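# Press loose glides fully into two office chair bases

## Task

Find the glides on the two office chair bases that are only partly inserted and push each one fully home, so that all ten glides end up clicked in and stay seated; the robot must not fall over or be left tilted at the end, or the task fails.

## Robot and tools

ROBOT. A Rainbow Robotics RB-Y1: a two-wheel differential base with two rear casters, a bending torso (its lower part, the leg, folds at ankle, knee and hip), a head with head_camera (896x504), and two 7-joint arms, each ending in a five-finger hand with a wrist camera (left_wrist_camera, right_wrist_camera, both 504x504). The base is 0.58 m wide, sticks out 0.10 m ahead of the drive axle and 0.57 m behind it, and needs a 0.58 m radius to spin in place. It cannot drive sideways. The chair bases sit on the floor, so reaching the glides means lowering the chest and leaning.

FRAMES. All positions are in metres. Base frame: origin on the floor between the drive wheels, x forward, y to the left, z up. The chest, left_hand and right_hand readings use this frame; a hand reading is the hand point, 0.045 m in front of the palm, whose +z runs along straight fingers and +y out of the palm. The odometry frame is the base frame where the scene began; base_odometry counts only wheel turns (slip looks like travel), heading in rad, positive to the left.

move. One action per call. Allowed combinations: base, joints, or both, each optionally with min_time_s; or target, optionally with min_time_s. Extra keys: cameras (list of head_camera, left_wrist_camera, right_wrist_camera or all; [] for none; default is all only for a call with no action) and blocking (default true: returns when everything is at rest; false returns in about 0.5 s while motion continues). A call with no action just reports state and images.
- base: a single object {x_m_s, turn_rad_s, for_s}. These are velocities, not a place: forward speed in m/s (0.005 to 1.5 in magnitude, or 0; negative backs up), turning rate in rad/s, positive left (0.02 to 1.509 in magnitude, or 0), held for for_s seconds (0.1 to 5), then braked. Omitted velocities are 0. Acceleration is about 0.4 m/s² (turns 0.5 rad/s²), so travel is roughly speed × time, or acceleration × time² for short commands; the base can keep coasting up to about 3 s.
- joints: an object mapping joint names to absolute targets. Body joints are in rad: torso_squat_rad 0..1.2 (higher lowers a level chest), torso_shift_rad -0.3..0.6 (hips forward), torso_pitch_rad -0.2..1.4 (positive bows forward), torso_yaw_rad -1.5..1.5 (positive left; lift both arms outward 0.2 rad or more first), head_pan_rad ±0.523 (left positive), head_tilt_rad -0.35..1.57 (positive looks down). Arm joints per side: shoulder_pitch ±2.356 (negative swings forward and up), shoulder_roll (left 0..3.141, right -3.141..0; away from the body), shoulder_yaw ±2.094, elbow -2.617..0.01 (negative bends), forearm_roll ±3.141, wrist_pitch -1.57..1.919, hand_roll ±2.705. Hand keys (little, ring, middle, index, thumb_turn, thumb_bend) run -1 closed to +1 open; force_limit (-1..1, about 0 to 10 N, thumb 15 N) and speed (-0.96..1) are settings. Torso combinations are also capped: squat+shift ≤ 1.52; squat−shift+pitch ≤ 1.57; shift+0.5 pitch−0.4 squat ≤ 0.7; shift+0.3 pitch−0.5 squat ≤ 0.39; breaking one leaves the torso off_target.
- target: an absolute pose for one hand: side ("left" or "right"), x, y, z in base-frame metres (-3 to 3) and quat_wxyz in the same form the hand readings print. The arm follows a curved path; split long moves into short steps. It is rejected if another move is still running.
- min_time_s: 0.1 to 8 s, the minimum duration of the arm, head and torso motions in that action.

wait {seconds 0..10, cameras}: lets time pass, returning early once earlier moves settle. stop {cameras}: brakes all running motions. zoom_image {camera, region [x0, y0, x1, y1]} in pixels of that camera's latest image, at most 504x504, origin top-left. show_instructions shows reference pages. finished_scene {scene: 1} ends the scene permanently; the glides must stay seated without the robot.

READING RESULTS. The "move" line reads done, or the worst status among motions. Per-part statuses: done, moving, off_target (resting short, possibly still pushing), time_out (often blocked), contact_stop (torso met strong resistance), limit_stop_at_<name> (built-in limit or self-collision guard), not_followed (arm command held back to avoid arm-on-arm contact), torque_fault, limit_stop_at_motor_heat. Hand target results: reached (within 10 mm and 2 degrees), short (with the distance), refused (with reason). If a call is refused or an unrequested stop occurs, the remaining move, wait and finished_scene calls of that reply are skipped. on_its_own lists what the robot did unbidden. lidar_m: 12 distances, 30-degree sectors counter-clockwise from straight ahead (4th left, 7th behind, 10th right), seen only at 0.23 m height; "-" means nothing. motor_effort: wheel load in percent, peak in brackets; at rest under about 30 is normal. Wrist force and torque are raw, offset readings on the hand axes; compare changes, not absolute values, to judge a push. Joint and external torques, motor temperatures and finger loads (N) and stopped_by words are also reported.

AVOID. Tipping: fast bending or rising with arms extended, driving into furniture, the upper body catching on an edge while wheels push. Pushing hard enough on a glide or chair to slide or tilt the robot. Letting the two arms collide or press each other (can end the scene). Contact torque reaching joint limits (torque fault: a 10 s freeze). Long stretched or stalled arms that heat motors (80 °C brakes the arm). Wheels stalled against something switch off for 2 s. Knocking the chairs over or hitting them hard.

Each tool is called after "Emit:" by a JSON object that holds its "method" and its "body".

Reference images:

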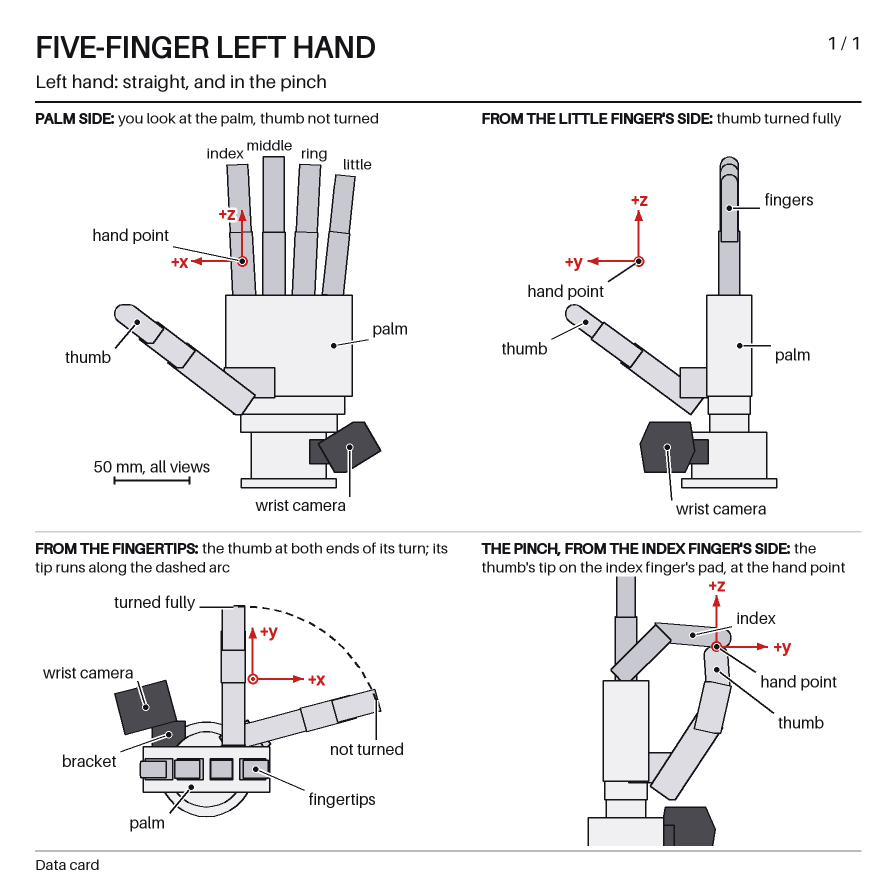

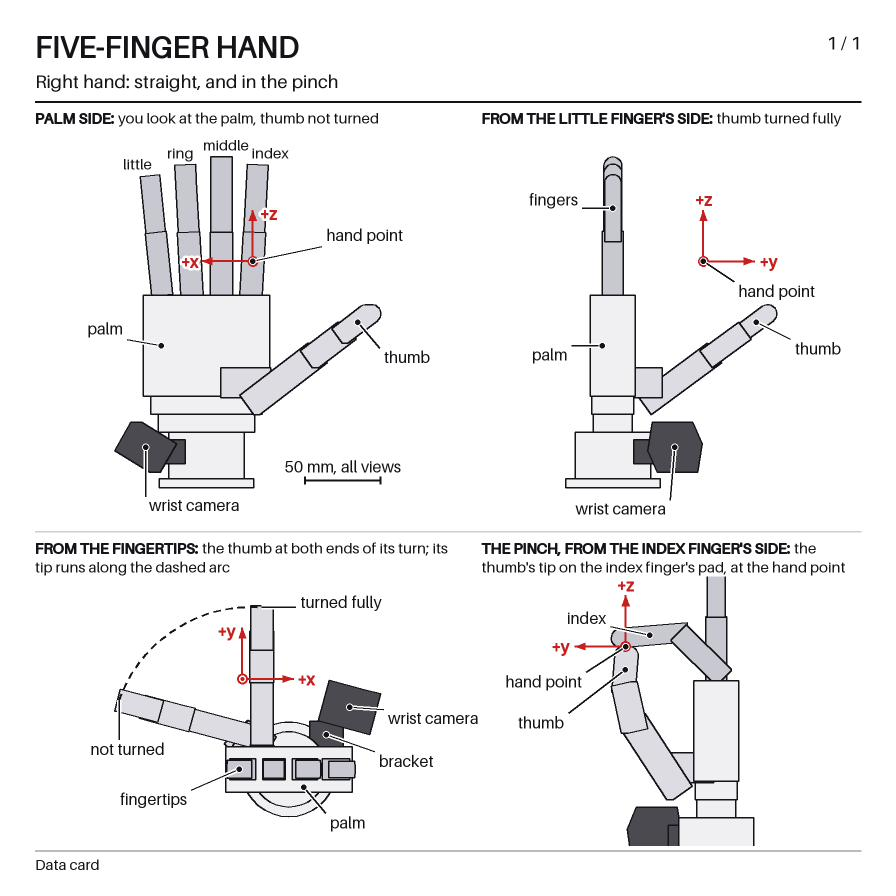

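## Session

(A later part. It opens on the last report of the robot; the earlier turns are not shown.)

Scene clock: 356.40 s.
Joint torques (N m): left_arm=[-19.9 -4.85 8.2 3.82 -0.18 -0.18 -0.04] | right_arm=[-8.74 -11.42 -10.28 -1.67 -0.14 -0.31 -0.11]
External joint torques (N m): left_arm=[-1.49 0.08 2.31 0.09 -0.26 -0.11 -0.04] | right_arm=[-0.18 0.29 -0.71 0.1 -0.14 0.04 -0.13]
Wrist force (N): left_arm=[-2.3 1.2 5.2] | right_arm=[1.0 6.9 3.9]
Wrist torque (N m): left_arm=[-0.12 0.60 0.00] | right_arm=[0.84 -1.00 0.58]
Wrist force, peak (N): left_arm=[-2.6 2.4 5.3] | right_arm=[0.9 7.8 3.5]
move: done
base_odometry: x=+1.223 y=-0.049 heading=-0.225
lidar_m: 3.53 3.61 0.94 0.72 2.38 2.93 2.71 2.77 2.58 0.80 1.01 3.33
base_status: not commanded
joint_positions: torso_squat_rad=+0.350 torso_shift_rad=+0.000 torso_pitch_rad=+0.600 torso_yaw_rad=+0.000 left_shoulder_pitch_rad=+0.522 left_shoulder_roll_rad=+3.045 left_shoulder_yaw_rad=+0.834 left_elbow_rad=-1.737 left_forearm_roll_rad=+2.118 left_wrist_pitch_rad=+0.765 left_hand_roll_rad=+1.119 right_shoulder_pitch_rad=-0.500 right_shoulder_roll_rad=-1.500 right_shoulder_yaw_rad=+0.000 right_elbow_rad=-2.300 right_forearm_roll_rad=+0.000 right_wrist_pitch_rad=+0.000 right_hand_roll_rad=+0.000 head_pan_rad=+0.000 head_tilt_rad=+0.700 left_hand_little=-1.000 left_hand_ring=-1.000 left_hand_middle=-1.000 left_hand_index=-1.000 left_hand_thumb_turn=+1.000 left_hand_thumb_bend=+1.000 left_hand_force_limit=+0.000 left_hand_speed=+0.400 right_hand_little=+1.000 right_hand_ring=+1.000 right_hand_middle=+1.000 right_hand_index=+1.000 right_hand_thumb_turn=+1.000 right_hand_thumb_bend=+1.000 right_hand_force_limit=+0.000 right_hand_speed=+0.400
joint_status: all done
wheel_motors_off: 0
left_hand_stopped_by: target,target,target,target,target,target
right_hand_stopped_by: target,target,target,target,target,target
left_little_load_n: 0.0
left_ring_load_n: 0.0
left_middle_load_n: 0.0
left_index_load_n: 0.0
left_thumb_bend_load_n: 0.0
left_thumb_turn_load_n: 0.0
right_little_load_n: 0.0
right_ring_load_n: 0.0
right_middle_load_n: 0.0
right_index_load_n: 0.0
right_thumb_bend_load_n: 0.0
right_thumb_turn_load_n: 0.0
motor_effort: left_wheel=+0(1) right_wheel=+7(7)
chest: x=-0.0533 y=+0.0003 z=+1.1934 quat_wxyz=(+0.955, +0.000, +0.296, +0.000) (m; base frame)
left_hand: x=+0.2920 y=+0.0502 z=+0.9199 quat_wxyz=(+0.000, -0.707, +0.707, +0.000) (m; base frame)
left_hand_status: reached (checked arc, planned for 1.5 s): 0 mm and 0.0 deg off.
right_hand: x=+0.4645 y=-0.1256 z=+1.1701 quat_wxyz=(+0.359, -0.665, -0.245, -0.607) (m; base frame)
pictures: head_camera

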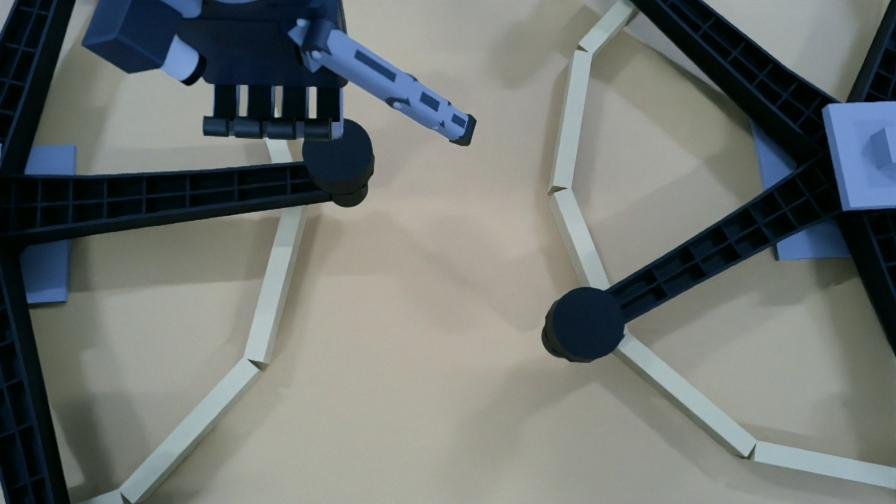

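Emit:
{"method": "move", "body": {"target": {"side":"left","x":0.290,"y":0.028,"z":0.849,"quat_wxyz":[0,-0.7071,0.7071,0]}, "min_time_s": 1.2, "cameras": ["head_camera"]}}

Emit:
{"method": "zoom_image", "body": {"camera": "head_camera", "region": [280, 90, 420, 230]}}

Emit:
{"method": "move", "body": {"target": {"side":"left","x":0.290,"y":0.028,"z":0.840,"quat_wxyz":[0,-0.7071,0.7071,0]}, "min_time_s": 0.8}}

Emit:
{"method": "move", "body": {"target": {"side":"left","x":0.290,"y":0.028,"z":0.834,"quat_wxyz":[0,-0.7071,0.7071,0]}, "min_time_s": 0.8}}

Emit:
{"method": "move", "body": {"target": {"side":"left","x":0.290,"y":0.028,"z":0.828,"quat_wxyz":[0,-0.7071,0.7071,0]}, "min_time_s": 0.8, "cameras": ["head_camera"]}}

Emit:
{"method": "zoom_image", "body": {"camera": "head_camera", "region": [280, 90, 420, 230]}}

Scene clock: 358.27 s.
Joint torques (N m): left_arm=[-20.12 -5.1 8.52 3.14 -0.02 -0.22 0.02] | right_arm=[-8.54 -11.33 -10.55 -1.62 -0.12 -0.29 -0.07]
External joint torques (N m): left_arm=[-0.92 0.61 2.06 0.56 -0.09 -0.14 0.02] | right_arm=[0.02 0.38 -0.98 0.15 -0.13 0.06 -0.09]
Wrist force (N): left_arm=[-1.8 0.8 5.0] | right_arm=[0.7 7.0 4.0]
Wrist torque (N m): left_arm=[-0.16 0.52 0.02] | right_arm=[0.86 -0.99 0.54]
Wrist force, peak (N): left_arm=[-2.4 1.2 5.2] | right_arm=[0.8 7.6 4.0]
move: done
base_odometry: x=+1.223 y=-0.049 heading=-0.225
lidar_m: 3.53 3.61 0.94 0.70 2.37 2.92 2.70 2.77 2.58 0.80 1.01 3.31
base_status: not commanded
joint_positions: torso_squat_rad=+0.350 torso_shift_rad=+0.000 torso_pitch_rad=+0.600 torso_yaw_rad=+0.000 left_shoulder_pitch_rad=+0.776 left_shoulder_roll_rad=+3.141 left_shoulder_yaw_rad=+0.957 left_elbow_rad=-1.606 left_forearm_roll_rad=+1.896 left_wrist_pitch_rad=+0.755 left_hand_roll_rad=+1.261 right_shoulder_pitch_rad=-0.500 right_shoulder_roll_rad=-1.500 right_shoulder_yaw_rad=+0.000 right_elbow_rad=-2.300 right_forearm_roll_rad=+0.000 right_wrist_pitch_rad=+0.000 right_hand_roll_rad=+0.000 head_pan_rad=+0.000 head_tilt_rad=+0.700 left_hand_little=-1.000 left_hand_ring=-1.000 left_hand_middle=-1.000 left_hand_index=-1.000 left_hand_thumb_turn=+1.000 left_hand_thumb_bend=+1.000 left_hand_force_limit=+0.000 left_hand_speed=+0.400 right_hand_little=+1.000 right_hand_ring=+1.000 right_hand_middle=+1.000 right_hand_index=+1.000 right_hand_thumb_turn=+1.000 right_hand_thumb_bend=+1.000 right_hand_force_limit=+0.000 right_hand_speed=+0.400
joint_status: all done
wheel_motors_off: 0
left_hand_stopped_by: target,target,target,target,target,target
right_hand_stopped_by: target,target,target,target,target,target
left_little_load_n: 0.0
left_ring_load_n: 0.0
left_middle_load_n: 0.5
left_index_load_n: 0.0
left_thumb_bend_load_n: 0.0
left_thumb_turn_load_n: 0.0
right_little_load_n: 0.0
right_ring_load_n: 0.0
right_middle_load_n: 0.0
right_index_load_n: 0.0
right_thumb_bend_load_n: 0.0
right_thumb_turn_load_n: 0.0
motor_effort: left_wheel=+0(1) right_wheel=+6(7)
chest: x=-0.0533 y=+0.0003 z=+1.1934 quat_wxyz=(+0.955, +0.000, +0.296, +0.000) (m; base frame)
left_hand: x=+0.2904 y=+0.0285 z=+0.8491 quat_wxyz=(-0.001, -0.708, +0.706, -0.002) (m; base frame)
left_hand_status: reached (checked arc, planned for 1.2 s): 1 mm and 0.2 deg off.
right_hand: x=+0.4645 y=-0.1256 z=+1.1701 quat_wxyz=(+0.359, -0.665, -0.245, -0.607) (m; base frame)
pictures: head_camera

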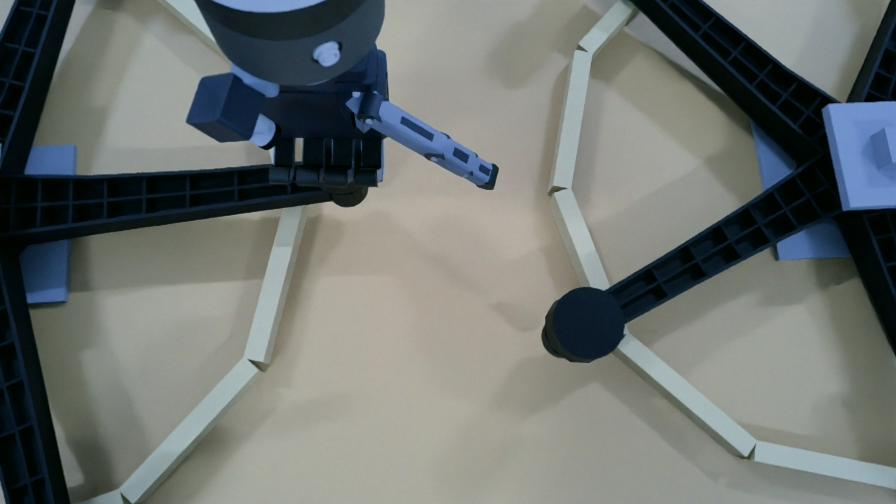

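Scaled by 3.600 from the camera's 896x504 image, which has a finer 1280x720 frame.

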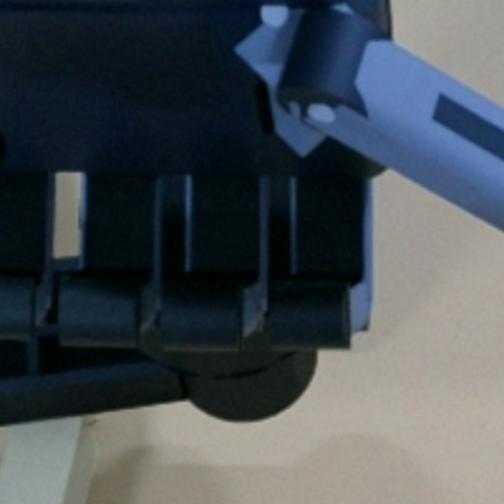

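Scene clock: 359.40 s.
Joint torques (N m): left_arm=[-19.41 -5.65 9.09 2.91 -0.64 0.19 0.21] | right_arm=[-8.85 -11.44 -10.46 -1.67 -0.12 -0.32 -0.08]
External joint torques (N m): left_arm=[-0.18 0.06 2.46 0.54 -0.72 0.28 0.21] | right_arm=[-0.29 0.27 -0.89 0.1 -0.12 0.03 -0.1]
Wrist force (N): left_arm=[-2.0 1.7 2.1] | right_arm=[1.0 6.6 4.0]
Wrist torque (N m): left_arm=[-0.07 0.47 -0.02] | right_arm=[0.75 -1.03 0.57]
Wrist force, peak (N): left_arm=[-2.2 1.0 5.2] | right_arm=[0.6 7.5 3.8]
move: done
base_odometry: x=+1.223 y=-0.049 heading=-0.225
lidar_m: 3.53 3.60 0.94 0.71 2.37 2.94 2.69 2.77 2.55 0.79 1.00 3.32
base_status: not commanded
joint_positions: torso_squat_rad=+0.350 torso_shift_rad=+0.000 torso_pitch_rad=+0.600 torso_yaw_rad=+0.000 left_shoulder_pitch_rad=+0.818 left_shoulder_roll_rad=+3.141 left_shoulder_yaw_rad=+0.985 left_elbow_rad=-1.589 left_forearm_roll_rad=+1.854 left_wrist_pitch_rad=+0.768 left_hand_roll_rad=+1.274 right_shoulder_pitch_rad=-0.500 right_shoulder_roll_rad=-1.500 right_shoulder_yaw_rad=+0.000 right_elbow_rad=-2.300 right_forearm_roll_rad=+0.000 right_wrist_pitch_rad=+0.000 right_hand_roll_rad=+0.000 head_pan_rad=+0.000 head_tilt_rad=+0.700 left_hand_little=-1.000 left_hand_ring=-1.000 left_hand_middle=-1.000 left_hand_index=-1.000 left_hand_thumb_turn=+1.000 left_hand_thumb_bend=+1.000 left_hand_force_limit=+0.000 left_hand_speed=+0.400 right_hand_little=+1.000 right_hand_ring=+1.000 right_hand_middle=+1.000 right_hand_index=+1.000 right_hand_thumb_turn=+1.000 right_hand_thumb_bend=+1.000 right_hand_force_limit=+0.000 right_hand_speed=+0.400
joint_status: all done
wheel_motors_off: 0
left_hand_stopped_by: target,target,target,target,target,target
right_hand_stopped_by: target,target,target,target,target,target
left_little_load_n: 0.0
left_ring_load_n: -0.5
left_middle_load_n: 0.0
left_index_load_n: 0.0
left_thumb_bend_load_n: 0.0
left_thumb_turn_load_n: 0.0
right_little_load_n: 0.0
right_ring_load_n: 0.0
right_middle_load_n: 0.0
right_index_load_n: 0.5
right_thumb_bend_load_n: 0.0
right_thumb_turn_load_n: 0.0
motor_effort: left_wheel=+0(1) right_wheel=+7(7)
chest: x=-0.0533 y=+0.0003 z=+1.1934 quat_wxyz=(+0.955, +0.000, +0.296, +0.000) (m; base frame)
left_hand: x=+0.2901 y=+0.0284 z=+0.8404 quat_wxyz=(-0.001, -0.708, +0.707, -0.001) (m; base frame)
left_hand_status: reached (checked arc, planned for 0.8 s): 1 mm and 0.2 deg off.
right_hand: x=+0.4645 y=-0.1256 z=+1.1701 quat_wxyz=(+0.359, -0.665, -0.245, -0.607) (m; base frame)
pictures: none

Scene clock: 360.53 s.
Joint torques (N m): left_arm=[-3.68 -1.55 1.65 4.46 -3.21 -3.94 0.47] | right_arm=[-8.83 -11.55 -10.5 -1.63 -0.19 -0.37 -0.05]
External joint torques (N m): left_arm=[15.61 4.18 -5.12 2.21 -3.28 -3.85 0.47] | right_arm=[-0.27 0.17 -0.93 0.13 -0.19 -0.02 -0.07]
Wrist force (N): left_arm=[-12.7 13.6 -58.5] | right_arm=[0.8 7.2 4.1]
Wrist torque (N m): left_arm=[1.68 -1.36 -0.75] | right_arm=[0.87 -0.95 0.56]
Wrist force, peak (N): left_arm=[-13.5 13.5 -59.6] | right_arm=[0.8 7.4 4.0]
move: done
base_odometry: x=+1.223 y=-0.049 heading=-0.224
lidar_m: 3.53 3.59 0.95 0.70 2.38 2.94 2.71 2.78 2.56 0.80 1.00 3.31
base_status: not commanded
joint_positions: torso_squat_rad=+0.350 torso_shift_rad=-0.001 torso_pitch_rad=+0.598 torso_yaw_rad=+0.000 left_shoulder_pitch_rad=+0.847 left_shoulder_roll_rad=+3.140 left_shoulder_yaw_rad=+1.012 left_elbow_rad=-1.575 left_forearm_roll_rad=+1.822 left_wrist_pitch_rad=+0.783 left_hand_roll_rad=+1.283 right_shoulder_pitch_rad=-0.500 right_shoulder_roll_rad=-1.500 right_shoulder_yaw_rad=+0.000 right_elbow_rad=-2.300 right_forearm_roll_rad=+0.000 right_wrist_pitch_rad=+0.000 right_hand_roll_rad=+0.000 head_pan_rad=+0.000 head_tilt_rad=+0.700 left_hand_little=-1.000 left_hand_ring=-1.001 left_hand_middle=-1.001 left_hand_index=-1.000 left_hand_thumb_turn=+1.000 left_hand_thumb_bend=+1.000 left_hand_force_limit=+0.000 left_hand_speed=+0.400 right_hand_little=+1.000 right_hand_ring=+1.000 right_hand_middle=+1.000 right_hand_index=+1.000 right_hand_thumb_turn=+1.000 right_hand_thumb_bend=+1.000 right_hand_force_limit=+0.000 right_hand_speed=+0.400
joint_status: all done
wheel_motors_off: 0
left_hand_stopped_by: target,target,target,target,target,target
right_hand_stopped_by: target,target,target,target,target,target
left_little_load_n: 0.0
left_ring_load_n: -11.5
left_middle_load_n: -8.0
left_index_load_n: 0.0
left_thumb_bend_load_n: -0.5
left_thumb_turn_load_n: 0.0
right_little_load_n: 0.0
right_ring_load_n: 0.0
right_middle_load_n: 0.0
right_index_load_n: 0.0
right_thumb_bend_load_n: 0.0
right_thumb_turn_load_n: 0.0
motor_effort: left_wheel=+0(1) right_wheel=+6(7)
chest: x=-0.0542 y=+0.0003 z=+1.1937 quat_wxyz=(+0.956, +0.000, +0.295, +0.000) (m; base frame)
left_hand: x=+0.2910 y=+0.0274 z=+0.8369 quat_wxyz=(+0.001, -0.707, +0.707, -0.003) (m; base frame)
left_hand_status: reached (checked arc, planned for 0.8 s): 3 mm and 0.4 deg off.
right_hand: x=+0.4636 y=-0.1255 z=+1.1713 quat_wxyz=(+0.359, -0.665, -0.246, -0.608) (m; base frame)
pictures: none

Scene clock: 361.67 s.
Joint torques (N m): left_arm=[14.45 5.49 -6.95 8.13 -6.9 -9.66 0.87] | right_arm=[-8.81 -11.27 -10.41 -1.61 -0.19 -0.2 -0.13]
External joint torques (N m): left_arm=[33.81 11.24 -13.86 6 -6.97 -9.56 0.87] | right_arm=[-0.22 0.45 -0.84 0.12 -0.19 0.14 -0.15]
Wrist force (N): left_arm=[-26.1 29.8 -133.5] | right_arm=[0.8 7.6 3.6]
Wrist torque (N m): left_arm=[3.85 -3.57 -1.68] | right_arm=[0.98 -0.95 0.60]
Wrist force, peak (N): left_arm=[-27.0 29.5 -135.1] | right_arm=[0.8 7.6 3.6]
move: done
base_odometry: x=+1.223 y=-0.049 heading=-0.224
lidar_m: 3.54 3.60 0.94 0.71 2.38 2.93 2.71 2.77 2.57 0.80 1.00 3.31
base_status: not commanded
joint_positions: torso_squat_rad=+0.350 torso_shift_rad=-0.002 torso_pitch_rad=+0.595 torso_yaw_rad=+0.001 left_shoulder_pitch_rad=+0.879 left_shoulder_roll_rad=+3.138 left_shoulder_yaw_rad=+1.041 left_elbow_rad=-1.558 left_forearm_roll_rad=+1.793 left_wrist_pitch_rad=+0.798 left_hand_roll_rad=+1.286 right_shoulder_pitch_rad=-0.500 right_shoulder_roll_rad=-1.500 right_shoulder_yaw_rad=+0.000 right_elbow_rad=-2.300 right_forearm_roll_rad=+0.000 right_wrist_pitch_rad=+0.000 right_hand_roll_rad=+0.000 head_pan_rad=+0.000 head_tilt_rad=+0.700 left_hand_little=-1.000 left_hand_ring=-1.002 left_hand_middle=-1.002 left_hand_index=-1.000 left_hand_thumb_turn=+1.000 left_hand_thumb_bend=+1.000 left_hand_force_limit=+0.000 left_hand_speed=+0.400 right_hand_little=+1.000 right_hand_ring=+1.000 right_hand_middle=+1.000 right_hand_index=+1.000 right_hand_thumb_turn=+1.000 right_hand_thumb_bend=+1.000 right_hand_force_limit=+0.000 right_hand_speed=+0.400
joint_status: all done
wheel_motors_off: 0
left_hand_stopped_by: target,target,target,target,target,target
right_hand_stopped_by: target,target,target,target,target,target
left_little_load_n: 0.0
left_ring_load_n: -23.0
left_middle_load_n: -18.0
left_index_load_n: 0.0
left_thumb_bend_load_n: 0.0
left_thumb_turn_load_n: 0.0
right_little_load_n: 0.0
right_ring_load_n: 0.0
right_middle_load_n: 0.0
right_index_load_n: 0.0
right_thumb_bend_load_n: 0.0
right_thumb_turn_load_n: 0.0
motor_effort: left_wheel=+2(3) right_wheel=+6(6)
chest: x=-0.0557 y=+0.0003 z=+1.1941 quat_wxyz=(+0.956, +0.000, +0.293, +0.000) (m; base frame)
left_hand: x=+0.2923 y=+0.0265 z=+0.8337 quat_wxyz=(+0.002, -0.707, +0.707, -0.006) (m; base frame)
left_hand_status: reached (checked arc, planned for 0.8 s): 6 mm and 0.7 deg off.
right_hand: x=+0.4622 y=-0.1254 z=+1.1732 quat_wxyz=(+0.358, -0.664, -0.246, -0.609) (m; base frame)
pictures: head_camera

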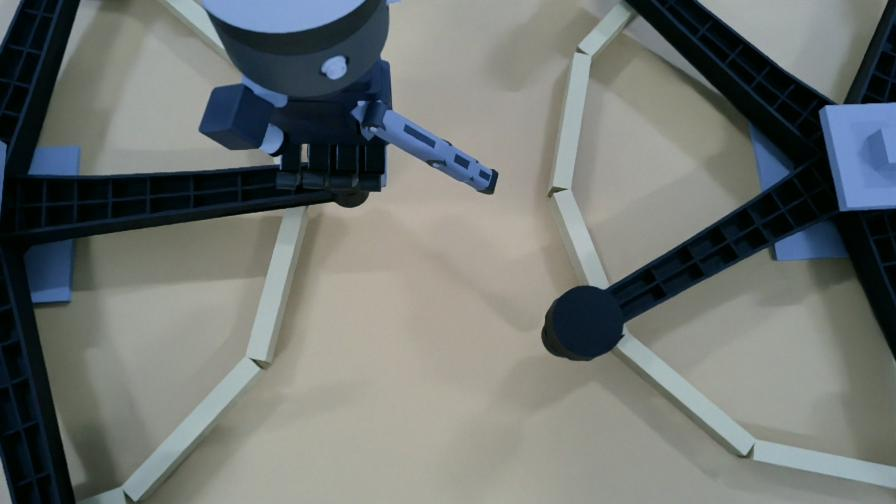

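Scaled by 3.600 from the camera's 896x504 image, which has a finer 1280x720 frame.

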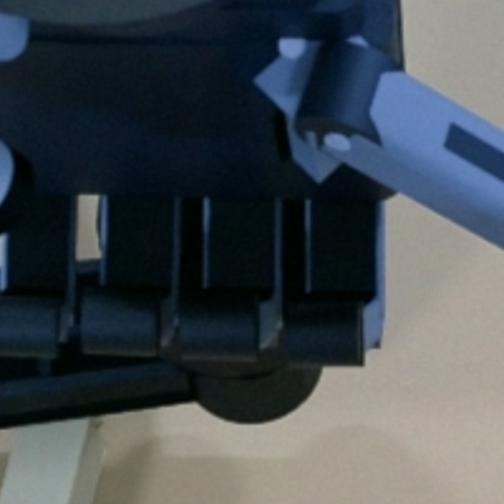

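Emit:
{"method": "move", "body": {"target": {"side":"left","x":0.290,"y":0.030,"z":0.842,"quat_wxyz":[0,-0.7071,0.7071,0]}, "min_time_s": 0.6}}

Emit:
{"method": "move", "body": {"target": {"side":"left","x":0.30,"y":0.12,"z":0.95,"quat_wxyz":[0,-0.7071,0.7071,0]}, "min_time_s": 1, "cameras": ["head_camera"]}}

Emit:
{"method": "zoom_image", "body": {"camera": "head_camera", "region": [280, 90, 420, 230]}}

Emit:
{"method": "move", "body": {"joints": {"left_shoulder_pitch_rad":-0.5,"left_shoulder_roll_rad":1.5,"left_shoulder_yaw_rad":0.3,"left_elbow_rad":-2.4,"left_forearm_roll_rad":0,"left_wrist_pitch_rad":0,"left_hand_roll_rad":0,"right_hand_little":-1,"right_hand_ring":-1,"right_hand_middle":-1,"right_hand_index":-1}, "min_time_s": 2}}

Emit:
{"method": "move", "body": {"target": {"side":"right","x":0.175,"y":-0.083,"z":0.94,"quat_wxyz":[0,-0.7071,0.7071,0]}, "min_time_s": 2, "cameras": ["head_camera"]}}

Scene clock: 363.53 s.
Joint torques (N m): left_arm=[-18.26 -7.48 5.89 2.53 -0.84 -0.15 -0.28] | right_arm=[-8.72 -11.44 -10.38 -1.72 -0.15 -0.25 -0.16]
External joint torques (N m): left_arm=[1.01 -1.79 -1.1 0.42 -0.92 -0.07 -0.28] | right_arm=[-0.16 0.27 -0.8 0.05 -0.16 0.1 -0.18]
Wrist force (N): left_arm=[-1.1 1.2 -3.6] | right_arm=[0.8 6.7 3.9]
Wrist torque (N m): left_arm=[-0.10 0.19 -0.06] | right_arm=[0.80 -0.94 0.56]
Wrist force, peak (N): left_arm=[-26.2 29.9 -134.0] | right_arm=[1.2 7.6 3.8]
move: done
base_odometry: x=+1.223 y=-0.049 heading=-0.224
lidar_m: 3.53 3.61 0.94 0.71 2.36 2.93 2.70 2.77 2.56 0.79 1.01 3.32
base_status: not commanded
joint_positions: torso_squat_rad=+0.350 torso_shift_rad=+0.000 torso_pitch_rad=+0.599 torso_yaw_rad=+0.000 left_shoulder_pitch_rad=+0.863 left_shoulder_roll_rad=+3.121 left_shoulder_yaw_rad=+1.047 left_elbow_rad=-1.576 left_forearm_roll_rad=+1.810 left_wrist_pitch_rad=+0.818 left_hand_roll_rad=+1.273 right_shoulder_pitch_rad=-0.500 right_shoulder_roll_rad=-1.500 right_shoulder_yaw_rad=+0.000 right_elbow_rad=-2.300 right_forearm_roll_rad=+0.000 right_wrist_pitch_rad=+0.000 right_hand_roll_rad=+0.000 head_pan_rad=+0.000 head_tilt_rad=+0.700 left_hand_little=-1.000 left_hand_ring=-1.000 left_hand_middle=-1.000 left_hand_index=-1.000 left_hand_thumb_turn=+1.000 left_hand_thumb_bend=+1.000 left_hand_force_limit=+0.000 left_hand_speed=+0.400 right_hand_little=+1.000 right_hand_ring=+1.000 right_hand_middle=+1.000 right_hand_index=+1.000 right_hand_thumb_turn=+1.000 right_hand_thumb_bend=+1.000 right_hand_force_limit=+0.000 right_hand_speed=+0.400
joint_status: all done
wheel_motors_off: 0
left_hand_stopped_by: target,target,target,target,target,target
right_hand_stopped_by: target,target,target,target,target,target
left_little_load_n: 0.0
left_ring_load_n: -2.0
left_middle_load_n: -0.5
left_index_load_n: 0.0
left_thumb_bend_load_n: 0.0
left_thumb_turn_load_n: 0.0
right_little_load_n: 0.0
right_ring_load_n: 0.0
right_middle_load_n: 0.0
right_index_load_n: 0.0
right_thumb_bend_load_n: 0.0
right_thumb_turn_load_n: 0.0
motor_effort: left_wheel=+2(3) right_wheel=+5(6)
chest: x=-0.0536 y=+0.0003 z=+1.1935 quat_wxyz=(+0.955, +0.000, +0.295, +0.000) (m; base frame)
left_hand: x=+0.2907 y=+0.0293 z=+0.8399 quat_wxyz=(-0.002, -0.707, +0.707, +0.001) (m; base frame)
left_hand_status: reached (checked arc, planned for 0.6 s): 2 mm and 0.2 deg off.
right_hand: x=+0.4642 y=-0.1256 z=+1.1704 quat_wxyz=(+0.359, -0.665, -0.246, -0.607) (m; base frame)
pictures: none

Scene clock: 364.87 s.
Joint torques (N m): left_arm=[-19.01 -4.73 6.8 2.53 0.22 0.08 -0.1] | right_arm=[-8.76 -11.36 -10.28 -1.79 -0.1 -0.22 -0.08]
External joint torques (N m): left_arm=[-1.85 -1.38 -0.93 -0.34 0.13 0.15 -0.1] | right_arm=[-0.2 0.35 -0.71 -0.02 -0.11 0.13 -0.1]
Wrist force (N): left_arm=[-1.7 -0.4 4.9] | right_arm=[0.8 6.7 3.8]
Wrist torque (N m): left_arm=[-0.38 0.51 -0.04] | right_arm=[0.80 -0.97 0.56]
Wrist force, peak (N): left_arm=[-2.4 -1.1 4.9] | right_arm=[0.7 7.6 4.0]
move: done
base_odometry: x=+1.223 y=-0.049 heading=-0.224
lidar_m: 3.53 3.61 0.94 0.72 2.37 2.92 2.69 2.75 2.56 0.79 1.00 3.32
base_status: not commanded
joint_positions: torso_squat_rad=+0.350 torso_shift_rad=+0.000 torso_pitch_rad=+0.600 torso_yaw_rad=+0.000 left_shoulder_pitch_rad=+0.634 left_shoulder_roll_rad=+2.708 left_shoulder_yaw_rad=+1.040 left_elbow_rad=-1.816 left_forearm_roll_rad=+1.913 left_wrist_pitch_rad=+0.996 left_hand_roll_rad=+1.064 right_shoulder_pitch_rad=-0.500 right_shoulder_roll_rad=-1.500 right_shoulder_yaw_rad=+0.000 right_elbow_rad=-2.300 right_forearm_roll_rad=+0.000 right_wrist_pitch_rad=+0.000 right_hand_roll_rad=+0.000 head_pan_rad=+0.000 head_tilt_rad=+0.700 left_hand_little=-1.000 left_hand_ring=-1.000 left_hand_middle=-1.000 left_hand_index=-1.000 left_hand_thumb_turn=+1.000 left_hand_thumb_bend=+1.000 left_hand_force_limit=+0.000 left_hand_speed=+0.400 right_hand_little=+1.000 right_hand_ring=+1.000 right_hand_middle=+1.000 right_hand_index=+1.000 right_hand_thumb_turn=+1.000 right_hand_thumb_bend=+1.000 right_hand_force_limit=+0.000 right_hand_speed=+0.400
joint_status: all done
wheel_motors_off: 0
left_hand_stopped_by: target,target,target,target,target,target
right_hand_stopped_by: target,target,target,target,target,target
left_little_load_n: 0.0
left_ring_load_n: 0.0
left_middle_load_n: 0.0
left_index_load_n: 0.0
left_thumb_bend_load_n: 0.0
left_thumb_turn_load_n: 0.0
right_little_load_n: 0.0
right_ring_load_n: 0.0
right_middle_load_n: 0.0
right_index_load_n: 0.0
right_thumb_bend_load_n: 0.0
right_thumb_turn_load_n: 0.0
motor_effort: left_wheel=+0(2) right_wheel=+5(6)
chest: x=-0.0533 y=+0.0003 z=+1.1934 quat_wxyz=(+0.955, +0.000, +0.295, +0.000) (m; base frame)
left_hand: x=+0.3001 y=+0.1199 z=+0.9497 quat_wxyz=(+0.000, -0.707, +0.707, +0.000) (m; base frame)
left_hand_status: reached (checked arc, planned for 1.0 s): 0 mm and 0.0 deg off.
right_hand: x=+0.4645 y=-0.1256 z=+1.1701 quat_wxyz=(+0.359, -0.665, -0.245, -0.607) (m; base frame)
pictures: head_camera

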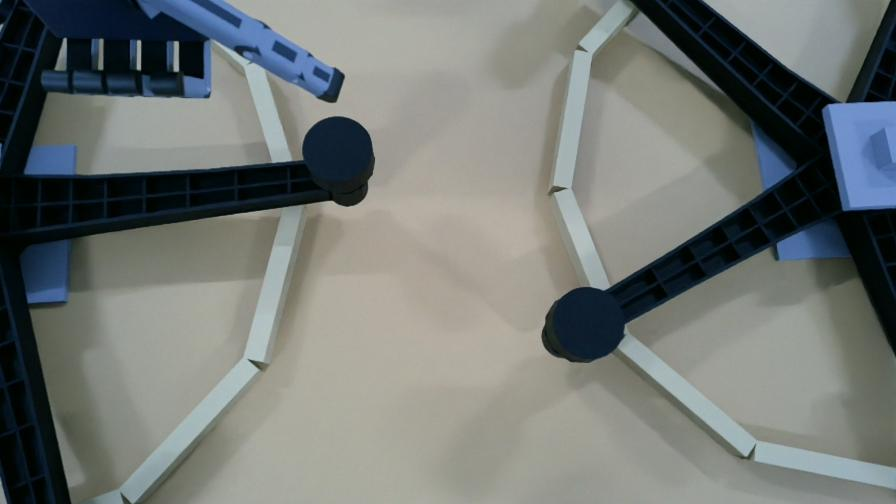

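Scaled by 3.600 from the camera's 896x504 image, which has a finer 1280x720 frame.

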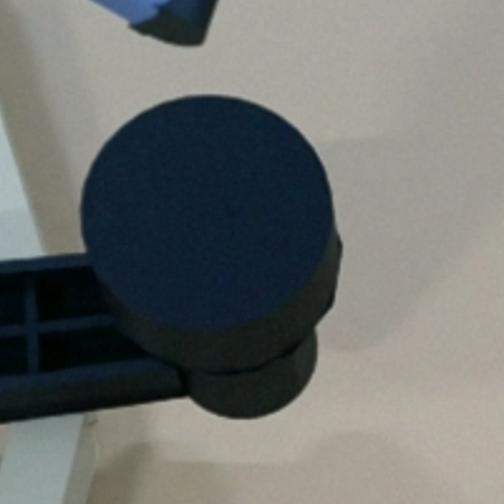

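Scene clock: 367.17 s.
Joint torques (N m): left_arm=[-10.39 8.57 7.99 0.38 -0.23 0.42 -0.08] | right_arm=[-8.83 -11.57 -10.5 -1.63 -0.07 -0.31 -0.06]
External joint torques (N m): left_arm=[-2.42 -1.91 -0.88 0.24 -0.27 0.33 -0.04] | right_arm=[-0.28 0.18 -0.94 0.14 -0.1 0.04 -0.1]
Wrist force (N): left_arm=[3.8 -0.3 -1.4] | right_arm=[0.8 6.8 3.9]
Wrist torque (N m): left_arm=[0.01 -0.02 0.26] | right_arm=[0.81 -0.95 0.60]
Wrist force, peak (N): left_arm=[-1.6 1.3 5.5] | right_arm=[0.9 7.6 4.3]
move: done
base_odometry: x=+1.223 y=-0.049 heading=-0.224
lidar_m: 3.53 3.58 0.93 0.71 2.38 2.92 2.70 2.76 2.57 0.80 1.01 3.32
base_status: not commanded
joint_positions: torso_squat_rad=+0.350 torso_shift_rad=+0.000 torso_pitch_rad=+0.600 torso_yaw_rad=+0.000 left_shoulder_pitch_rad=-0.500 left_shoulder_roll_rad=+1.500 left_shoulder_yaw_rad=+0.300 left_elbow_rad=-2.400 left_forearm_roll_rad=+0.000 left_wrist_pitch_rad=+0.000 left_hand_roll_rad=+0.000 right_shoulder_pitch_rad=-0.500 right_shoulder_roll_rad=-1.500 right_shoulder_yaw_rad=+0.000 right_elbow_rad=-2.300 right_forearm_roll_rad=+0.000 right_wrist_pitch_rad=+0.000 right_hand_roll_rad=+0.000 head_pan_rad=+0.000 head_tilt_rad=+0.700 left_hand_little=-1.000 left_hand_ring=-1.000 left_hand_middle=-1.000 left_hand_index=-1.000 left_hand_thumb_turn=+1.000 left_hand_thumb_bend=+1.000 left_hand_force_limit=+0.000 left_hand_speed=+0.400 right_hand_little=-1.000 right_hand_ring=-1.000 right_hand_middle=-1.000 right_hand_index=-1.000 right_hand_thumb_turn=+1.000 right_hand_thumb_bend=+1.000 right_hand_force_limit=+0.000 right_hand_speed=+0.400
joint_status: all done
wheel_motors_off: 0
left_hand_stopped_by: target,target,target,target,target,target
right_hand_stopped_by: target,target,target,target,target,target
left_little_load_n: 0.0
left_ring_load_n: 0.0
left_middle_load_n: -0.5
left_index_load_n: 0.0
left_thumb_bend_load_n: 0.0
left_thumb_turn_load_n: 0.0
right_little_load_n: 0.0
right_ring_load_n: 0.0
right_middle_load_n: 0.0
right_index_load_n: 0.0
right_thumb_bend_load_n: 0.0
right_thumb_turn_load_n: 0.0
motor_effort: left_wheel=+0(1) right_wheel=+5(5)
chest: x=-0.0533 y=+0.0003 z=+1.1934 quat_wxyz=(+0.955, +0.000, +0.296, +0.000) (m; base frame)
left_hand: x=+0.4361 y=+0.1044 z=+1.3156 quat_wxyz=(+0.696, +0.304, +0.549, -0.350) (m; base frame)
right_hand: x=+0.4645 y=-0.1256 z=+1.1701 quat_wxyz=(+0.359, -0.665, -0.245, -0.607) (m; base frame)
pictures: none

Scene clock: 369.50 s.
Joint torques (N m): left_arm=[-10.06 8.43 8.32 -0.13 -0.2 0.31 -0.19] | right_arm=[-14.09 -5.35 -7.73 -3.1 0.26 -0.12 0.09]
External joint torques (N m): left_arm=[-2.09 -2.06 -0.56 -0.27 -0.24 0.23 -0.15] | right_arm=[-0.89 0.7 -0.26 -0.47 0.11 -0.06 0.09]
Wrist force (N): left_arm=[3.5 -0.3 -1.2] | right_arm=[6.1 6.2 9.8]
Wrist torque (N m): left_arm=[-0.01 0.02 0.25] | right_arm=[0.45 -1.40 0.70]
Wrist force, peak (N): left_arm=[3.8 -0.3 -1.6] | right_arm=[7.8 9.9 8.4]
move: done
base_odometry: x=+1.223 y=-0.049 heading=-0.224
lidar_m: 3.53 3.59 0.94 0.71 2.38 2.93 2.71 2.78 2.58 0.79 1.00 3.32
base_status: not commanded
joint_positions: torso_squat_rad=+0.350 torso_shift_rad=+0.000 torso_pitch_rad=+0.600 torso_yaw_rad=+0.000 left_shoulder_pitch_rad=-0.500 left_shoulder_roll_rad=+1.500 left_shoulder_yaw_rad=+0.300 left_elbow_rad=-2.400 left_forearm_roll_rad=+0.000 left_wrist_pitch_rad=+0.000 left_hand_roll_rad=+0.000 right_shoulder_pitch_rad=-1.371 right_shoulder_roll_rad=-0.964 right_shoulder_yaw_rad=+0.755 right_elbow_rad=-2.335 right_forearm_roll_rad=-1.271 right_wrist_pitch_rad=+1.881 right_hand_roll_rad=-1.559 head_pan_rad=+0.000 head_tilt_rad=+0.700 left_hand_little=-1.000 left_hand_ring=-1.000 left_hand_middle=-1.000 left_hand_index=-1.000 left_hand_thumb_turn=+1.000 left_hand_thumb_bend=+1.000 left_hand_force_limit=+0.000 left_hand_speed=+0.400 right_hand_little=-1.000 right_hand_ring=-1.000 right_hand_middle=-1.000 right_hand_index=-1.000 right_hand_thumb_turn=+1.000 right_hand_thumb_bend=+1.000 right_hand_force_limit=+0.000 right_hand_speed=+0.400
joint_status: all done
wheel_motors_off: 0
left_hand_stopped_by: target,target,target,target,target,target
right_hand_stopped_by: target,target,target,target,target,target
left_little_load_n: 0.0
left_ring_load_n: 0.0
left_middle_load_n: 0.0
left_index_load_n: 0.0
left_thumb_bend_load_n: 0.0
left_thumb_turn_load_n: 0.5
right_little_load_n: 0.0
right_ring_load_n: 0.0
right_middle_load_n: 0.0
right_index_load_n: 0.0
right_thumb_bend_load_n: 0.0
right_thumb_turn_load_n: 0.0
motor_effort: left_wheel=+0(1) right_wheel=+5(5)
chest: x=-0.0533 y=+0.0003 z=+1.1934 quat_wxyz=(+0.955, +0.000, +0.295, +0.000) (m; base frame)
left_hand: x=+0.4361 y=+0.1044 z=+1.3156 quat_wxyz=(+0.696, +0.304, +0.549, -0.350) (m; base frame)
right_hand: x=+0.1747 y=-0.0835 z=+0.9405 quat_wxyz=(+0.004, -0.708, +0.706, +0.000) (m; base frame)
right_hand_status: reached (checked arc, planned for 2.0 s): 1 mm and 0.5 deg off.
pictures: head_camera

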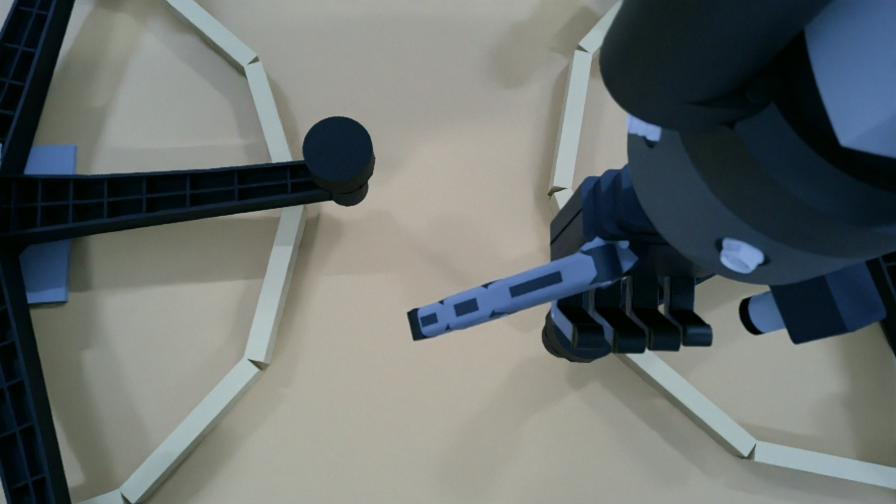

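Emit:
{"method": "move", "body": {"target": {"side":"right","x":0.175,"y":-0.083,"z":0.848,"quat_wxyz":[0,-0.7071,0.7071,0]}, "min_time_s": 1.2, "cameras": ["head_camera"]}}

Emit:
{"method": "move", "body": {"target": {"side":"right","x":0.175,"y":-0.083,"z":0.838,"quat_wxyz":[0,-0.7071,0.7071,0]}, "min_time_s": 0.8}}

Emit:
{"method": "move", "body": {"target": {"side":"right","x":0.175,"y":-0.083,"z":0.832,"quat_wxyz":[0,-0.7071,0.7071,0]}, "min_time_s": 0.8}}

Emit:
{"method": "move", "body": {"target": {"side":"right","x":0.175,"y":-0.083,"z":0.827,"quat_wxyz":[0,-0.7071,0.7071,0]}, "min_time_s": 0.8}}

Scene clock: 371.27 s.
Joint torques (N m): left_arm=[-10.38 8.17 8.14 -0.04 -0.05 0.19 -0.18] | right_arm=[-11.79 -4.47 -7.44 -4.08 0.39 0.01 0.24]
External joint torques (N m): left_arm=[-2.41 -2.31 -0.74 -0.18 -0.1 0.11 -0.14] | right_arm=[0.63 1.33 -0.17 0.49 0.24 0.06 0.24]
Wrist force (N): left_arm=[3.7 -0.3 -1.4] | right_arm=[5.7 5.7 9.8]
Wrist torque (N m): left_arm=[0.01 -0.02 0.27] | right_arm=[0.36 -1.34 0.81]
Wrist force, peak (N): left_arm=[3.8 -0.3 -1.5] | right_arm=[6.1 6.0 10.5]
move: done
base_odometry: x=+1.223 y=-0.049 heading=-0.224
lidar_m: 3.53 3.60 0.94 0.70 2.38 2.94 2.71 2.76 2.57 0.80 1.01 3.31
base_status: not commanded
joint_positions: torso_squat_rad=+0.350 torso_shift_rad=+0.000 torso_pitch_rad=+0.600 torso_yaw_rad=+0.000 left_shoulder_pitch_rad=-0.500 left_shoulder_roll_rad=+1.500 left_shoulder_yaw_rad=+0.300 left_elbow_rad=-2.400 left_forearm_roll_rad=+0.000 left_wrist_pitch_rad=+0.000 left_hand_roll_rad=+0.000 right_shoulder_pitch_rad=-1.207 right_shoulder_roll_rad=-0.919 right_shoulder_yaw_rad=+0.920 right_elbow_rad=-2.199 right_forearm_roll_rad=-0.980 right_wrist_pitch_rad=+1.704 right_hand_roll_rad=-1.434 head_pan_rad=+0.000 head_tilt_rad=+0.700 left_hand_little=-1.000 left_hand_ring=-1.000 left_hand_middle=-1.000 left_hand_index=-1.000 left_hand_thumb_turn=+1.000 left_hand_thumb_bend=+1.000 left_hand_force_limit=+0.000 left_hand_speed=+0.400 right_hand_little=-1.000 right_hand_ring=-1.000 right_hand_middle=-1.000 right_hand_index=-1.000 right_hand_thumb_turn=+1.000 right_hand_thumb_bend=+1.000 right_hand_force_limit=+0.000 right_hand_speed=+0.400
joint_status: all done
wheel_motors_off: 0
left_hand_stopped_by: target,target,target,target,target,target
right_hand_stopped_by: target,target,target,target,target,target
left_little_load_n: 0.0
left_ring_load_n: 0.0
left_middle_load_n: 0.5
left_index_load_n: -0.5
left_thumb_bend_load_n: 0.0
left_thumb_turn_load_n: 0.5
right_little_load_n: 0.0
right_ring_load_n: 0.0
right_middle_load_n: 0.0
right_index_load_n: 0.0
right_thumb_bend_load_n: 0.0
right_thumb_turn_load_n: 0.0
motor_effort: left_wheel=+0(1) right_wheel=+5(5)
chest: x=-0.0533 y=+0.0003 z=+1.1934 quat_wxyz=(+0.955, +0.000, +0.295, +0.000) (m; base frame)
left_hand: x=+0.4361 y=+0.1044 z=+1.3156 quat_wxyz=(+0.696, +0.304, +0.549, -0.350) (m; base frame)
right_hand: x=+0.1750 y=-0.0832 z=+0.8482 quat_wxyz=(+0.000, -0.707, +0.707, +0.000) (m; base frame)
right_hand_status: reached (checked arc, planned for 1.2 s): 0 mm and 0.0 deg off.
pictures: head_camera

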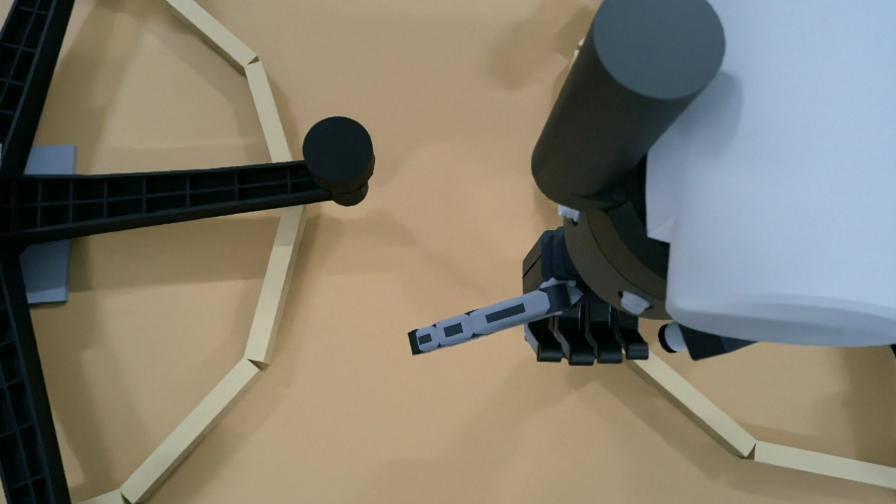

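Scene clock: 372.40 s.
Joint torques (N m): left_arm=[-10.16 8.05 7.81 -0.07 -0.16 0.12 -0.15] | right_arm=[-10.96 -4.21 -6.49 -3.93 0.56 -0.22 0.17]
External joint torques (N m): left_arm=[-2.19 -2.43 -1.06 -0.22 -0.21 0.03 -0.11] | right_arm=[1.38 1.56 0.73 0.78 0.41 -0.18 0.17]
Wrist force (N): left_arm=[3.6 -0.1 -1.5] | right_arm=[6.4 5.8 8.4]
Wrist torque (N m): left_arm=[0.05 0.01 0.25] | right_arm=[0.46 -1.34 0.87]
Wrist force, peak (N): left_arm=[3.7 -0.2 -1.6] | right_arm=[6.3 6.6 10.2]
move: done
base_odometry: x=+1.223 y=-0.049 heading=-0.224
lidar_m: 3.53 3.60 0.94 0.71 2.36 2.93 2.71 2.78 2.58 0.80 1.00 3.32
base_status: not commanded
joint_positions: torso_squat_rad=+0.350 torso_shift_rad=+0.000 torso_pitch_rad=+0.600 torso_yaw_rad=+0.000 left_shoulder_pitch_rad=-0.500 left_shoulder_roll_rad=+1.500 left_shoulder_yaw_rad=+0.300 left_elbow_rad=-2.400 left_forearm_roll_rad=+0.000 left_wrist_pitch_rad=+0.000 left_hand_roll_rad=+0.000 right_shoulder_pitch_rad=-1.193 right_shoulder_roll_rad=-0.913 right_shoulder_yaw_rad=+0.936 right_elbow_rad=-2.179 right_forearm_roll_rad=-0.954 right_wrist_pitch_rad=+1.682 right_hand_roll_rad=-1.421 head_pan_rad=+0.000 head_tilt_rad=+0.700 left_hand_little=-1.000 left_hand_ring=-1.000 left_hand_middle=-1.000 left_hand_index=-1.000 left_hand_thumb_turn=+1.000 left_hand_thumb_bend=+1.000 left_hand_force_limit=+0.000 left_hand_speed=+0.400 right_hand_little=-1.000 right_hand_ring=-1.000 right_hand_middle=-1.000 right_hand_index=-1.000 right_hand_thumb_turn=+1.000 right_hand_thumb_bend=+1.000 right_hand_force_limit=+0.000 right_hand_speed=+0.400
joint_status: all done
wheel_motors_off: 0
left_hand_stopped_by: target,target,target,target,target,target
right_hand_stopped_by: target,target,target,target,target,target
left_little_load_n: 0.0
left_ring_load_n: 0.0
left_middle_load_n: 0.0
left_index_load_n: 0.0
left_thumb_bend_load_n: 0.0
left_thumb_turn_load_n: 0.0
right_little_load_n: -0.5
right_ring_load_n: 0.0
right_middle_load_n: 0.0
right_index_load_n: 0.0
right_thumb_bend_load_n: 0.0
right_thumb_turn_load_n: 0.0
motor_effort: left_wheel=-1(1) right_wheel=+5(5)
chest: x=-0.0533 y=+0.0003 z=+1.1934 quat_wxyz=(+0.955, +0.000, +0.296, +0.000) (m; base frame)
left_hand: x=+0.4361 y=+0.1044 z=+1.3156 quat_wxyz=(+0.696, +0.304, +0.549, -0.350) (m; base frame)
right_hand: x=+0.1750 y=-0.0833 z=+0.8384 quat_wxyz=(+0.000, -0.707, +0.707, +0.000) (m; base frame)
right_hand_status: reached (checked arc, planned for 0.8 s): 1 mm and 0.0 deg off.
pictures: none

Scene clock: 373.53 s.
Joint torques (N m): left_arm=[-10.33 8.43 8.14 0.03 -0.13 0.32 -0.07] | right_arm=[-0.69 -3.18 3.05 5.39 3.87 -3.24 0.24]
External joint torques (N m): left_arm=[-2.35 -2.05 -0.74 -0.13 -0.17 0.23 -0.03] | right_arm=[11.65 2.57 10.27 10.17 3.72 -3.19 0.24]
Wrist force (N): left_arm=[3.7 -0.3 -1.5] | right_arm=[12.2 11.9 -62.5]
Wrist torque (N m): left_arm=[0.02 -0.02 0.26] | right_arm=[2.56 1.70 1.49]
Wrist force, peak (N): left_arm=[3.8 -0.2 -1.5] | right_arm=[13.9 13.3 -64.1]
move: done
base_odometry: x=+1.223 y=-0.049 heading=-0.224
lidar_m: 3.52 3.60 0.94 0.71 2.37 2.94 2.70 2.78 2.57 0.79 1.01 3.33
base_status: not commanded
joint_positions: torso_squat_rad=+0.350 torso_shift_rad=-0.001 torso_pitch_rad=+0.598 torso_yaw_rad=+0.000 left_shoulder_pitch_rad=-0.500 left_shoulder_roll_rad=+1.500 left_shoulder_yaw_rad=+0.300 left_elbow_rad=-2.400 left_forearm_roll_rad=+0.000 left_wrist_pitch_rad=+0.000 left_hand_roll_rad=+0.000 right_shoulder_pitch_rad=-1.187 right_shoulder_roll_rad=-0.908 right_shoulder_yaw_rad=+0.943 right_elbow_rad=-2.167 right_forearm_roll_rad=-0.940 right_wrist_pitch_rad=+1.668 right_hand_roll_rad=-1.414 head_pan_rad=+0.000 head_tilt_rad=+0.700 left_hand_little=-1.000 left_hand_ring=-1.000 left_hand_middle=-1.000 left_hand_index=-1.000 left_hand_thumb_turn=+1.000 left_hand_thumb_bend=+1.000 left_hand_force_limit=+0.000 left_hand_speed=+0.400 right_hand_little=-1.001 right_hand_ring=-1.001 right_hand_middle=-1.001 right_hand_index=-1.000 right_hand_thumb_turn=+1.000 right_hand_thumb_bend=+1.000 right_hand_force_limit=+0.000 right_hand_speed=+0.400
joint_status: all done
wheel_motors_off: 0
left_hand_stopped_by: target,target,target,target,target,target
right_hand_stopped_by: target,target,target,target,target,target
left_little_load_n: 0.0
left_ring_load_n: 0.0
left_middle_load_n: 0.0
left_index_load_n: 0.0
left_thumb_bend_load_n: 0.0
left_thumb_turn_load_n: 0.0
right_little_load_n: -12.5
right_ring_load_n: -7.0
right_middle_load_n: -5.0
right_index_load_n: 0.0
right_thumb_bend_load_n: 0.0
right_thumb_turn_load_n: 0.0
motor_effort: left_wheel=+0(1) right_wheel=+5(5)
chest: x=-0.0540 y=+0.0003 z=+1.1937 quat_wxyz=(+0.956, +0.000, +0.295, +0.000) (m; base frame)
left_hand: x=+0.4352 y=+0.1043 z=+1.3166 quat_wxyz=(+0.696, +0.304, +0.548, -0.350) (m; base frame)
right_hand: x=+0.1760 y=-0.0824 z=+0.8342 quat_wxyz=(+0.003, -0.707, +0.707, -0.001) (m; base frame)
right_hand_status: reached (checked arc, planned for 0.8 s): 2 mm and 0.3 deg off.
pictures: none

Scene clock: 374.67 s.
Joint torques (N m): left_arm=[-10.44 8.01 8.42 0.13 -0.23 0.09 -0.14] | right_arm=[12.72 -0.45 15.51 16.32 7.69 -7.83 0.23]
External joint torques (N m): left_arm=[-2.45 -2.48 -0.45 -0.05 -0.28 0 -0.1] | right_arm=[25.11 5.29 22.75 21.12 7.53 -7.77 0.23]
Wrist force (N): left_arm=[3.8 -0.4 -1.5] | right_arm=[23.7 20.2 -147.6]
Wrist torque (N m): left_arm=[0.01 -0.03 0.27] | right_arm=[5.02 5.40 2.27]
Wrist force, peak (N): left_arm=[3.8 -0.4 -1.5] | right_arm=[23.9 20.7 -148.6]
move: done
base_odometry: x=+1.223 y=-0.049 heading=-0.225
lidar_m: 3.54 3.61 0.93 0.71 2.38 2.93 2.71 2.77 2.56 0.80 1.00 3.30
base_status: not commanded
joint_positions: torso_squat_rad=+0.350 torso_shift_rad=-0.002 torso_pitch_rad=+0.596 torso_yaw_rad=-0.001 left_shoulder_pitch_rad=-0.500 left_shoulder_roll_rad=+1.500 left_shoulder_yaw_rad=+0.300 left_elbow_rad=-2.400 left_forearm_roll_rad=+0.000 left_wrist_pitch_rad=+0.000 left_hand_roll_rad=+0.000 right_shoulder_pitch_rad=-1.184 right_shoulder_roll_rad=-0.905 right_shoulder_yaw_rad=+0.948 right_elbow_rad=-2.154 right_forearm_roll_rad=-0.929 right_wrist_pitch_rad=+1.656 right_hand_roll_rad=-1.405 head_pan_rad=+0.000 head_tilt_rad=+0.700 left_hand_little=-1.000 left_hand_ring=-1.000 left_hand_middle=-1.000 left_hand_index=-1.000 left_hand_thumb_turn=+1.000 left_hand_thumb_bend=+1.000 left_hand_force_limit=+0.000 left_hand_speed=+0.400 right_hand_little=-1.002 right_hand_ring=-1.002 right_hand_middle=-1.001 right_hand_index=-1.000 right_hand_thumb_turn=+1.000 right_hand_thumb_bend=+1.000 right_hand_force_limit=+0.000 right_hand_speed=+0.400
joint_status: all done
wheel_motors_off: 0
left_hand_stopped_by: target,target,target,target,target,target
right_hand_stopped_by: target,target,target,target,target,target
left_little_load_n: 0.0
left_ring_load_n: 0.0
left_middle_load_n: 0.0
left_index_load_n: 0.0
left_thumb_bend_load_n: 0.0
left_thumb_turn_load_n: 0.0
right_little_load_n: -23.5
right_ring_load_n: -16.0
right_middle_load_n: -10.5
right_index_load_n: 0.0
right_thumb_bend_load_n: 0.0
right_thumb_turn_load_n: 0.0
motor_effort: left_wheel=+0(1) right_wheel=+6(6)
chest: x=-0.0553 y=+0.0004 z=+1.1941 quat_wxyz=(+0.956, +0.000, +0.294, +0.000) (m; base frame)
left_hand: x=+0.4336 y=+0.1044 z=+1.3181 quat_wxyz=(+0.697, +0.305, +0.547, -0.349) (m; base frame)
right_hand: x=+0.1774 y=-0.0816 z=+0.8314 quat_wxyz=(+0.005, -0.708, +0.706, -0.002) (m; base frame)
right_hand_status: reached (checked arc, planned for 0.8 s): 5 mm and 0.7 deg off.
pictures: none


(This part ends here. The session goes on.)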